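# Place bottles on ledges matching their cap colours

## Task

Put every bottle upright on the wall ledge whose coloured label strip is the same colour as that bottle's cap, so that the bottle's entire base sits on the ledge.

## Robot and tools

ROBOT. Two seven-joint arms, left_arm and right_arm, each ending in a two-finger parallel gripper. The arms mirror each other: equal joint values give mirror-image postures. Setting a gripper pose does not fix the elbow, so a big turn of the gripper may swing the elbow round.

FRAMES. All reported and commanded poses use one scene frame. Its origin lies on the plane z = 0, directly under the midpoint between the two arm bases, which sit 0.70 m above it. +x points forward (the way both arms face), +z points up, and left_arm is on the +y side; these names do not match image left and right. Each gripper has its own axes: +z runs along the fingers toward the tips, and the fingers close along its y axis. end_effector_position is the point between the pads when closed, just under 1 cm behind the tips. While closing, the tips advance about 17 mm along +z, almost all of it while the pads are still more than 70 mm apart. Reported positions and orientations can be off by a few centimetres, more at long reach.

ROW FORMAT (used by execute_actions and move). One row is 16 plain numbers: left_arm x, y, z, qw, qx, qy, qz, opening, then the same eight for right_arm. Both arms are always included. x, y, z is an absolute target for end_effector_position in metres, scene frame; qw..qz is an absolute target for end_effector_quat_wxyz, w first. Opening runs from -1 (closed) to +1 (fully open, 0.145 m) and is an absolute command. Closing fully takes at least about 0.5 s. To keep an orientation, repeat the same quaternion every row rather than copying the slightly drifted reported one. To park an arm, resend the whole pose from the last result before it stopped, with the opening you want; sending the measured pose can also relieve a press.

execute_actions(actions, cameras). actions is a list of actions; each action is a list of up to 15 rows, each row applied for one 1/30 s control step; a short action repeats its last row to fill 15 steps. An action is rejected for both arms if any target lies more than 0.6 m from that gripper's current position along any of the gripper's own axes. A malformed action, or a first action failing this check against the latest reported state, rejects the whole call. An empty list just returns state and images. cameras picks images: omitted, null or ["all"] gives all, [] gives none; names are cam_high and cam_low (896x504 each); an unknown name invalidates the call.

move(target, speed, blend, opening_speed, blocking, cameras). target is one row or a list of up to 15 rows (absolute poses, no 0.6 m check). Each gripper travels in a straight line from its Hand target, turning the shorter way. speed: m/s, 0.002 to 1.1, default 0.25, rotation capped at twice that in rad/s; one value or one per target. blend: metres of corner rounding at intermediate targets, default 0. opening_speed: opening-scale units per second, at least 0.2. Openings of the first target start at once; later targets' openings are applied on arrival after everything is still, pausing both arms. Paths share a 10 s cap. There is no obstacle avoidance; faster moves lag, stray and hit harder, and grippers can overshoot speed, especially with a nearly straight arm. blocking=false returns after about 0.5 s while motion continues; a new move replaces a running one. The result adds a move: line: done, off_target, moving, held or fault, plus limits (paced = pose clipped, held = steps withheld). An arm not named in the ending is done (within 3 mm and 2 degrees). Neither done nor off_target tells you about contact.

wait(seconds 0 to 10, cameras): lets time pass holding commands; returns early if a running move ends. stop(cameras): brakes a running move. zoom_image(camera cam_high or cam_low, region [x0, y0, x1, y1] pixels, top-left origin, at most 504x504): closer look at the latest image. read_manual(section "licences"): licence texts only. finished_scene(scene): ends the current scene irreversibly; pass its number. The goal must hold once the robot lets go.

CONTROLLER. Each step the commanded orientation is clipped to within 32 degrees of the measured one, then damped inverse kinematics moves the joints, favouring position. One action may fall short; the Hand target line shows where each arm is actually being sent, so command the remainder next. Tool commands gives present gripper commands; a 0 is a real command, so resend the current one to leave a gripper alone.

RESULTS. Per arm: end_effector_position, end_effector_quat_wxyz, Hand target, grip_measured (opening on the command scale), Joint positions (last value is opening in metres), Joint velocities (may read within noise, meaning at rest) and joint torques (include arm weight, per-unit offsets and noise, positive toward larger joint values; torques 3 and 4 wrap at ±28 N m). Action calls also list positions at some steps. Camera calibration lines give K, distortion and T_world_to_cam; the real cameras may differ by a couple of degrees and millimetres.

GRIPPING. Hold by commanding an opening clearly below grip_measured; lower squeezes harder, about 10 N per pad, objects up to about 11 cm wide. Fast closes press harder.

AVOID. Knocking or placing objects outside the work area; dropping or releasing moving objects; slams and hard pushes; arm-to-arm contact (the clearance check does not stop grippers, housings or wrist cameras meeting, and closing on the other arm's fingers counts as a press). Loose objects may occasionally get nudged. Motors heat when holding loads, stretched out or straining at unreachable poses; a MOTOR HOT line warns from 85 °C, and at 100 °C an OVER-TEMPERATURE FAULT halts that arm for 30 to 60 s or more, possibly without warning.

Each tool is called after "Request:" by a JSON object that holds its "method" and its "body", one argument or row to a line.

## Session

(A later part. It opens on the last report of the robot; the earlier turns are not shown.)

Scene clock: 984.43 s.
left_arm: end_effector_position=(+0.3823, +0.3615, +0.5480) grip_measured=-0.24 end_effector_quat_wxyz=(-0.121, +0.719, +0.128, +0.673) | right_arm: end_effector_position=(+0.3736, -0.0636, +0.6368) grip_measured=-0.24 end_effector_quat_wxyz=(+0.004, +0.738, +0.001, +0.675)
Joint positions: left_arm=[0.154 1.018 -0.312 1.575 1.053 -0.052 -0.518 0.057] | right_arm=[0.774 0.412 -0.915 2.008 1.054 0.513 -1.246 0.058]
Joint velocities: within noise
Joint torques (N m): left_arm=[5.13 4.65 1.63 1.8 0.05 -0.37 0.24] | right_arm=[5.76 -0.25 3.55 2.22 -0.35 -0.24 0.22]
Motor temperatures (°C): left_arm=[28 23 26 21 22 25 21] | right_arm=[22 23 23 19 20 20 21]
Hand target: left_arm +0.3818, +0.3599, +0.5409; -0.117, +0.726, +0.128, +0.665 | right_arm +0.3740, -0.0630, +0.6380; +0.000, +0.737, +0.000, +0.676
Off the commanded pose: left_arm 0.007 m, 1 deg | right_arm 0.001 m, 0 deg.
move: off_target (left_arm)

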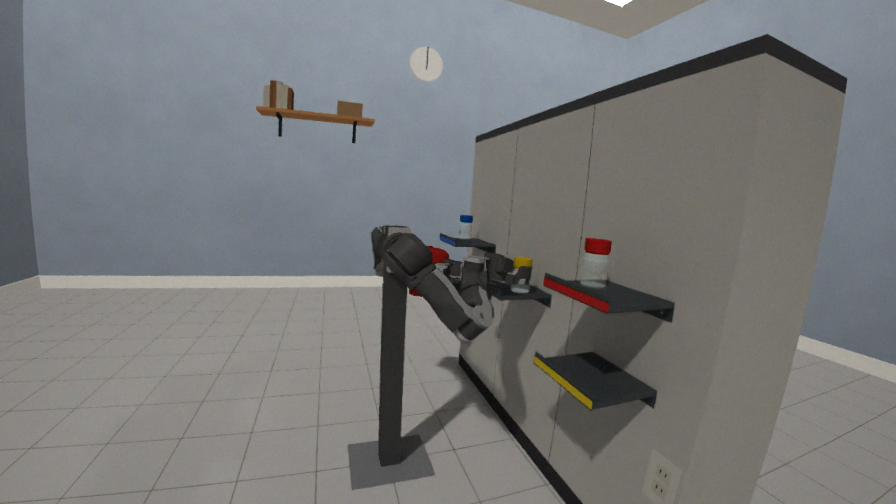

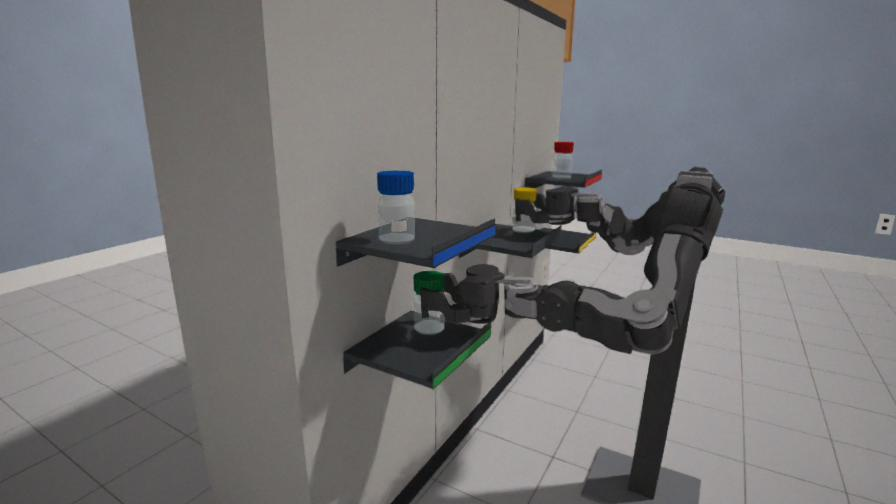

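Request:
{"method": "move", "body": {
  "target": [
    [0.382,0.36,0.547,-0.1173,0.7260,0.1280,0.6653,0.05,0.374,-0.063,0.638,0,0.7372,0,0.6756,-0.85],
    [0.33,0.341,0.55,-0.1173,0.7260,0.1280,0.6653,0.05,0.374,-0.063,0.70,0,0.7372,0,0.6756,-0.85],
    [0.28,0.323,0.56,-0.1173,0.7260,0.1280,0.6653,0.05,0.35,-0.18,0.70,0,0.7372,0,0.6756,-0.85],
    [0.28,0.22,0.60,0,0.7372,0,0.6756,0.05,0.365,-0.19,0.567,0,0.7372,0,0.6756,-0.85],
    [0.28,0.22,0.60,0,0.7372,0,0.6756,0.05,0.382,-0.36,0.566,0.1173,0.7260,-0.1280,0.6653,-0.85]
  ],
  "speed": 0.12,
  "opening_speed": 1.2
}}

Request:
{"method": "zoom_image", "body": {
  "camera": "cam_high",
  "region": [490, 290, 690, 430]
}}

Scene clock: 1006.33 s.
left_arm: end_effector_position=(+0.2803, +0.2197, +0.6012) grip_measured=+0.05 end_effector_quat_wxyz=(+0.001, +0.735, -0.001, +0.678) | right_arm: end_effector_position=(+0.3807, -0.3601, +0.5598) grip_measured=-0.24 end_effector_quat_wxyz=(+0.120, +0.733, -0.128, +0.657)
Joint positions: left_arm=[-0.695 1.292 0.208 2.399 1.104 -0.106 -0.736 0.079] | right_arm=[0.173 1.084 -0.321 1.634 1.134 0.014 -0.557 0.058]
Joint velocities: within noise
Joint torques (N m): left_arm=[2.65 4 1.39 2.92 -0.16 -0.44 -0.05] | right_arm=[4.92 6.79 5.35 2.62 -0.29 -0.74 0.17]
Motor temperatures (°C): left_arm=[27 23 25 21 22 25 21] | right_arm=[23 23 23 19 20 20 21]
Hand target: left_arm +0.2800, +0.2200, +0.6000; +0.000, +0.737, +0.000, +0.676 | right_arm +0.3820, -0.3599, +0.5660; +0.117, +0.726, -0.128, +0.665
Off the commanded pose: left_arm 0.001 m, 0 deg | right_arm 0.006 m, 1 deg.
move: off_target (right_arm)

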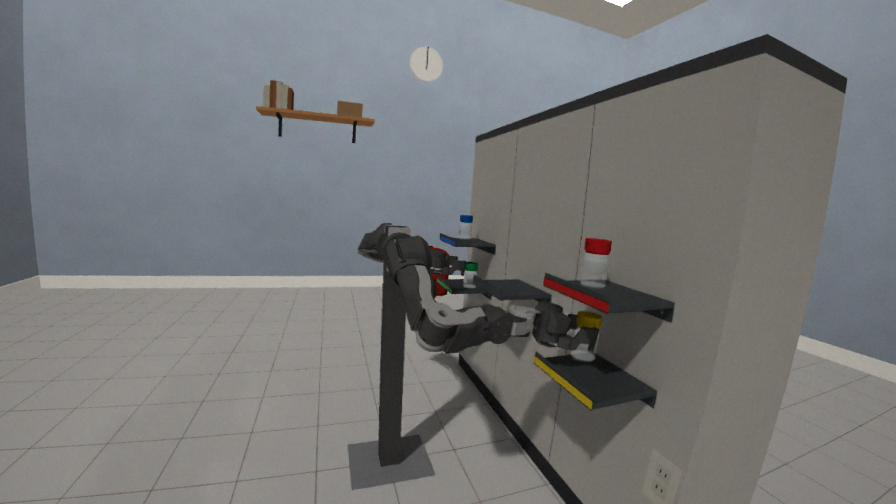

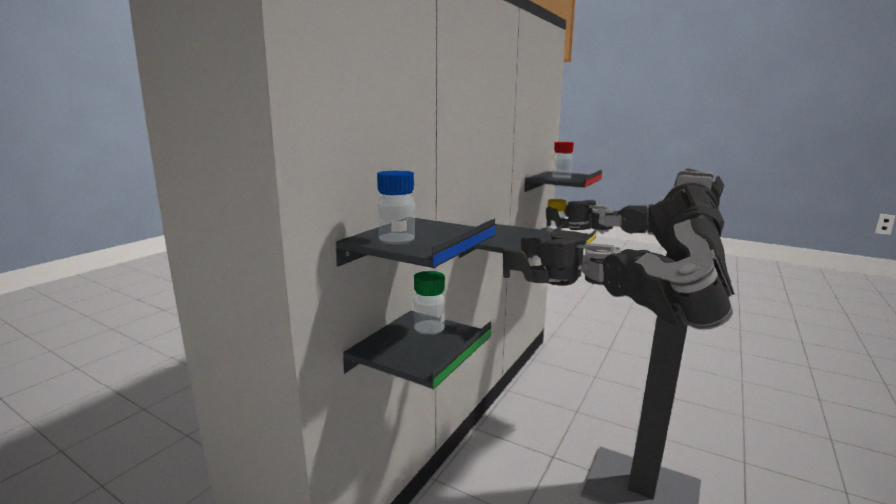

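Scaled by 2.520 from the camera's 896x504 image, which has a finer 1280x720 frame.

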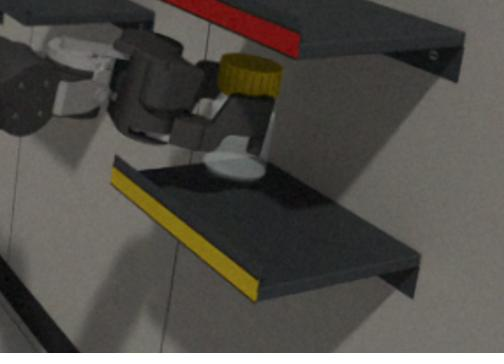

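Request:
{"method": "move", "body": {
  "target": [
    [0.28,0.22,0.60,0,0.7372,0,0.6756,0.05,0.382,-0.36,0.538,0.1173,0.7260,-0.1280,0.6653,-0.85]
  ],
  "speed": 0.03
}}

Request:
{"method": "zoom_image", "body": {
  "camera": "cam_high",
  "region": [490, 290, 690, 430]
}}

Scene clock: 1017.07 s.
left_arm: end_effector_position=(+0.2803, +0.2197, +0.6012) grip_measured=+0.05 end_effector_quat_wxyz=(+0.001, +0.735, -0.001, +0.678) | right_arm: end_effector_position=(+0.3819, -0.3615, +0.5398) grip_measured=-0.24 end_effector_quat_wxyz=(+0.120, +0.725, -0.130, +0.665)
Joint positions: left_arm=[-0.695 1.292 0.208 2.399 1.104 -0.106 -0.736 0.079] | right_arm=[0.156 1.011 -0.327 1.562 1.056 -0.051 -0.517 0.058]
Joint velocities: within noise
Joint torques (N m): left_arm=[2.65 4 1.39 2.93 -0.17 -0.44 -0.05] | right_arm=[3.68 5.6 3.12 1.98 -0.25 -0.56 0.23]
Motor temperatures (°C): left_arm=[26 23 25 21 22 25 21] | right_arm=[23 24 24 19 20 21 21]
Hand target: left_arm +0.2800, +0.2200, +0.6000; +0.000, +0.737, +0.000, +0.676 | right_arm +0.3820, -0.3599, +0.5380; +0.117, +0.726, -0.128, +0.665
Off the commanded pose: left_arm 0.001 m, 0 deg | right_arm 0.002 m, 0 deg.
move: done

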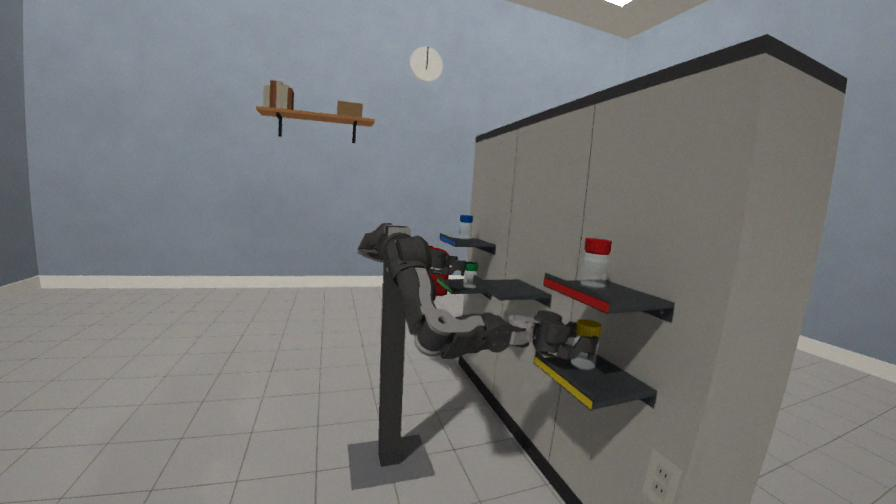

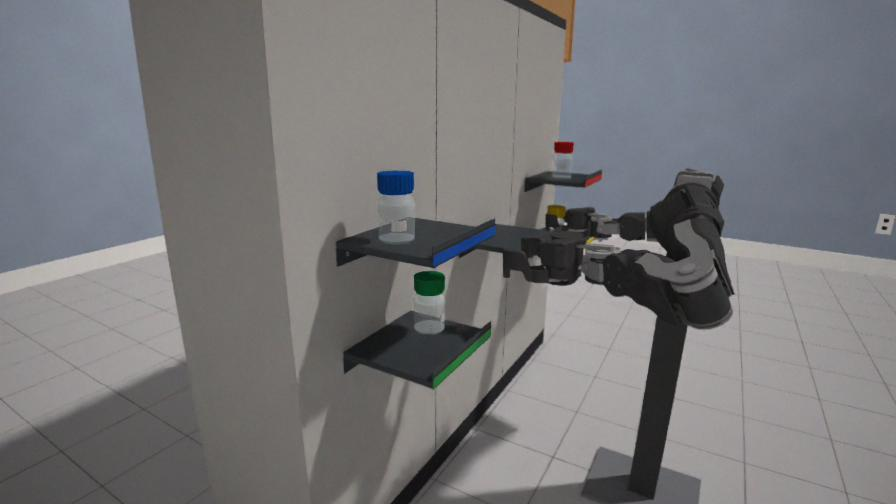

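Scaled by 2.520 from the camera's 896x504 image, which has a finer 1280x720 frame.

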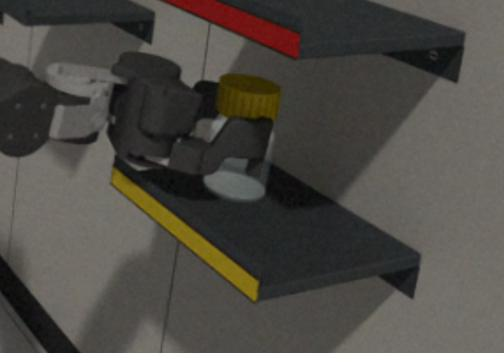

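Request:
{"method": "move", "body": {
  "target": [
    [0.28,0.22,0.60,0,0.7372,0,0.6756,0.05,0.382,-0.36,0.536,0.1173,0.7260,-0.1280,0.6653,-0.85],
    [0.28,0.22,0.60,0,0.7372,0,0.6756,0.05,0.382,-0.36,0.538,0.1173,0.7260,-0.1280,0.6653,0.05],
    [0.28,0.22,0.60,0,0.7372,0,0.6756,0.05,0.28,-0.323,0.555,0.1173,0.7260,-0.1280,0.6653,0.05]
  ],
  "speed": [0.03,0.03,0.1],
  "opening_speed": 1.2
}}

Request:
{"method": "zoom_image", "body": {
  "camera": "cam_high",
  "region": [430, 190, 690, 430]
}}

Scene clock: 1032.37 s.
left_arm: end_effector_position=(+0.2803, +0.2197, +0.6012) grip_measured=+0.05 end_effector_quat_wxyz=(+0.001, +0.735, -0.001, +0.678) | right_arm: end_effector_position=(+0.2799, -0.3215, +0.5531) grip_measured=+0.05 end_effector_quat_wxyz=(+0.115, +0.729, -0.126, +0.663)
Joint positions: left_arm=[-0.695 1.292 0.208 2.399 1.104 -0.106 -0.736 0.079] | right_arm=[-0.728 1.12 0.215 2.121 1.04 -0.194 -0.745 0.079]
Joint velocities: within noise
Joint torques (N m): left_arm=[2.65 4 1.39 2.92 -0.17 -0.44 -0.05] | right_arm=[1.67 4 4.29 2.33 -0.36 -0.38 -0.12]
Motor temperatures (°C): left_arm=[26 23 25 22 22 25 21] | right_arm=[22 24 24 19 20 21 21]
Hand target: left_arm +0.2800, +0.2200, +0.6000; +0.000, +0.737, +0.000, +0.676 | right_arm +0.2800, -0.3230, +0.5551; +0.117, +0.726, -0.128, +0.665
Off the commanded pose: left_arm 0.001 m, 0 deg | right_arm 0.002 m, 1 deg.
move: done

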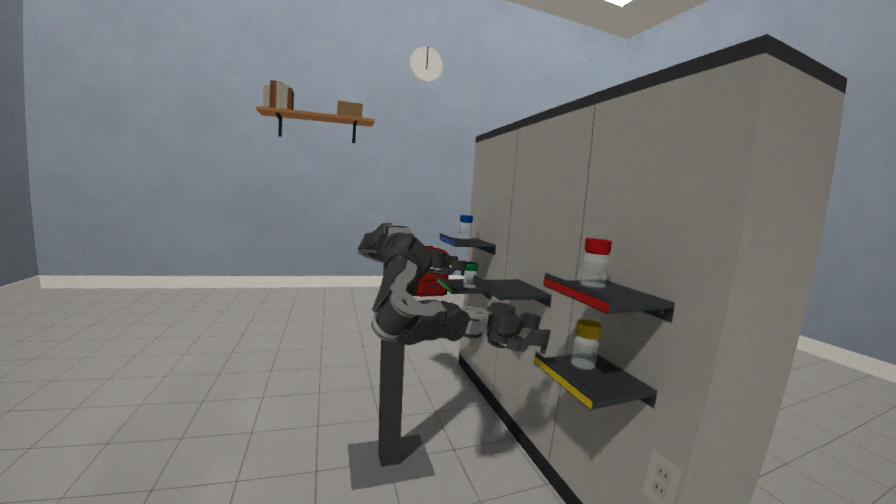

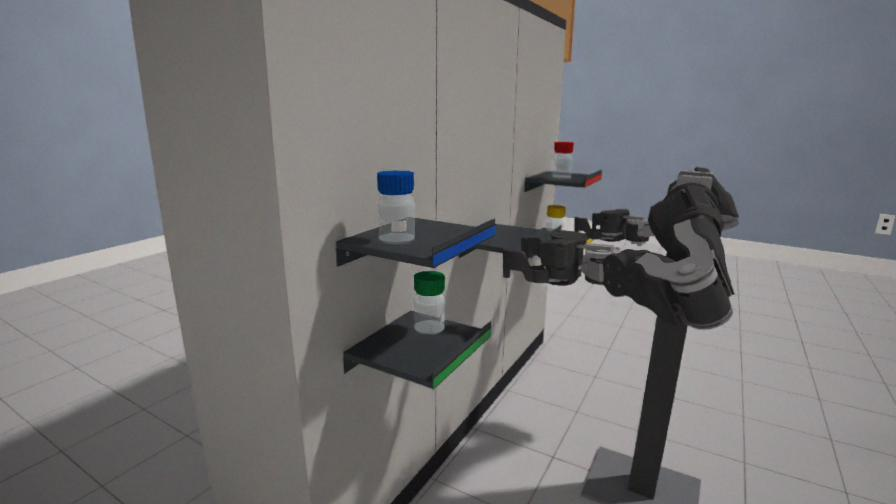

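Scaled by 1.938 from the camera's 896x504 image, which has a finer 1280x720 frame.

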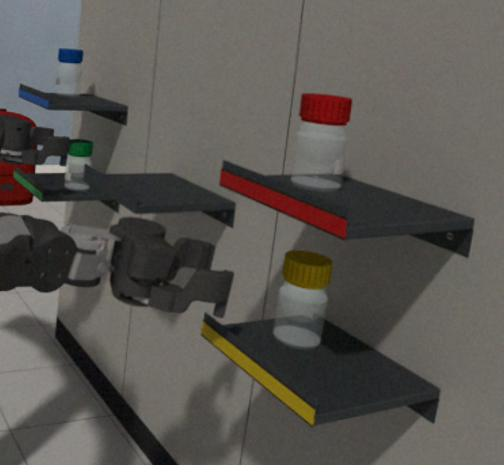

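Request:
{"method": "finished_scene", "body": {
  "scene": 1
}}

The scene is finished: the task was done.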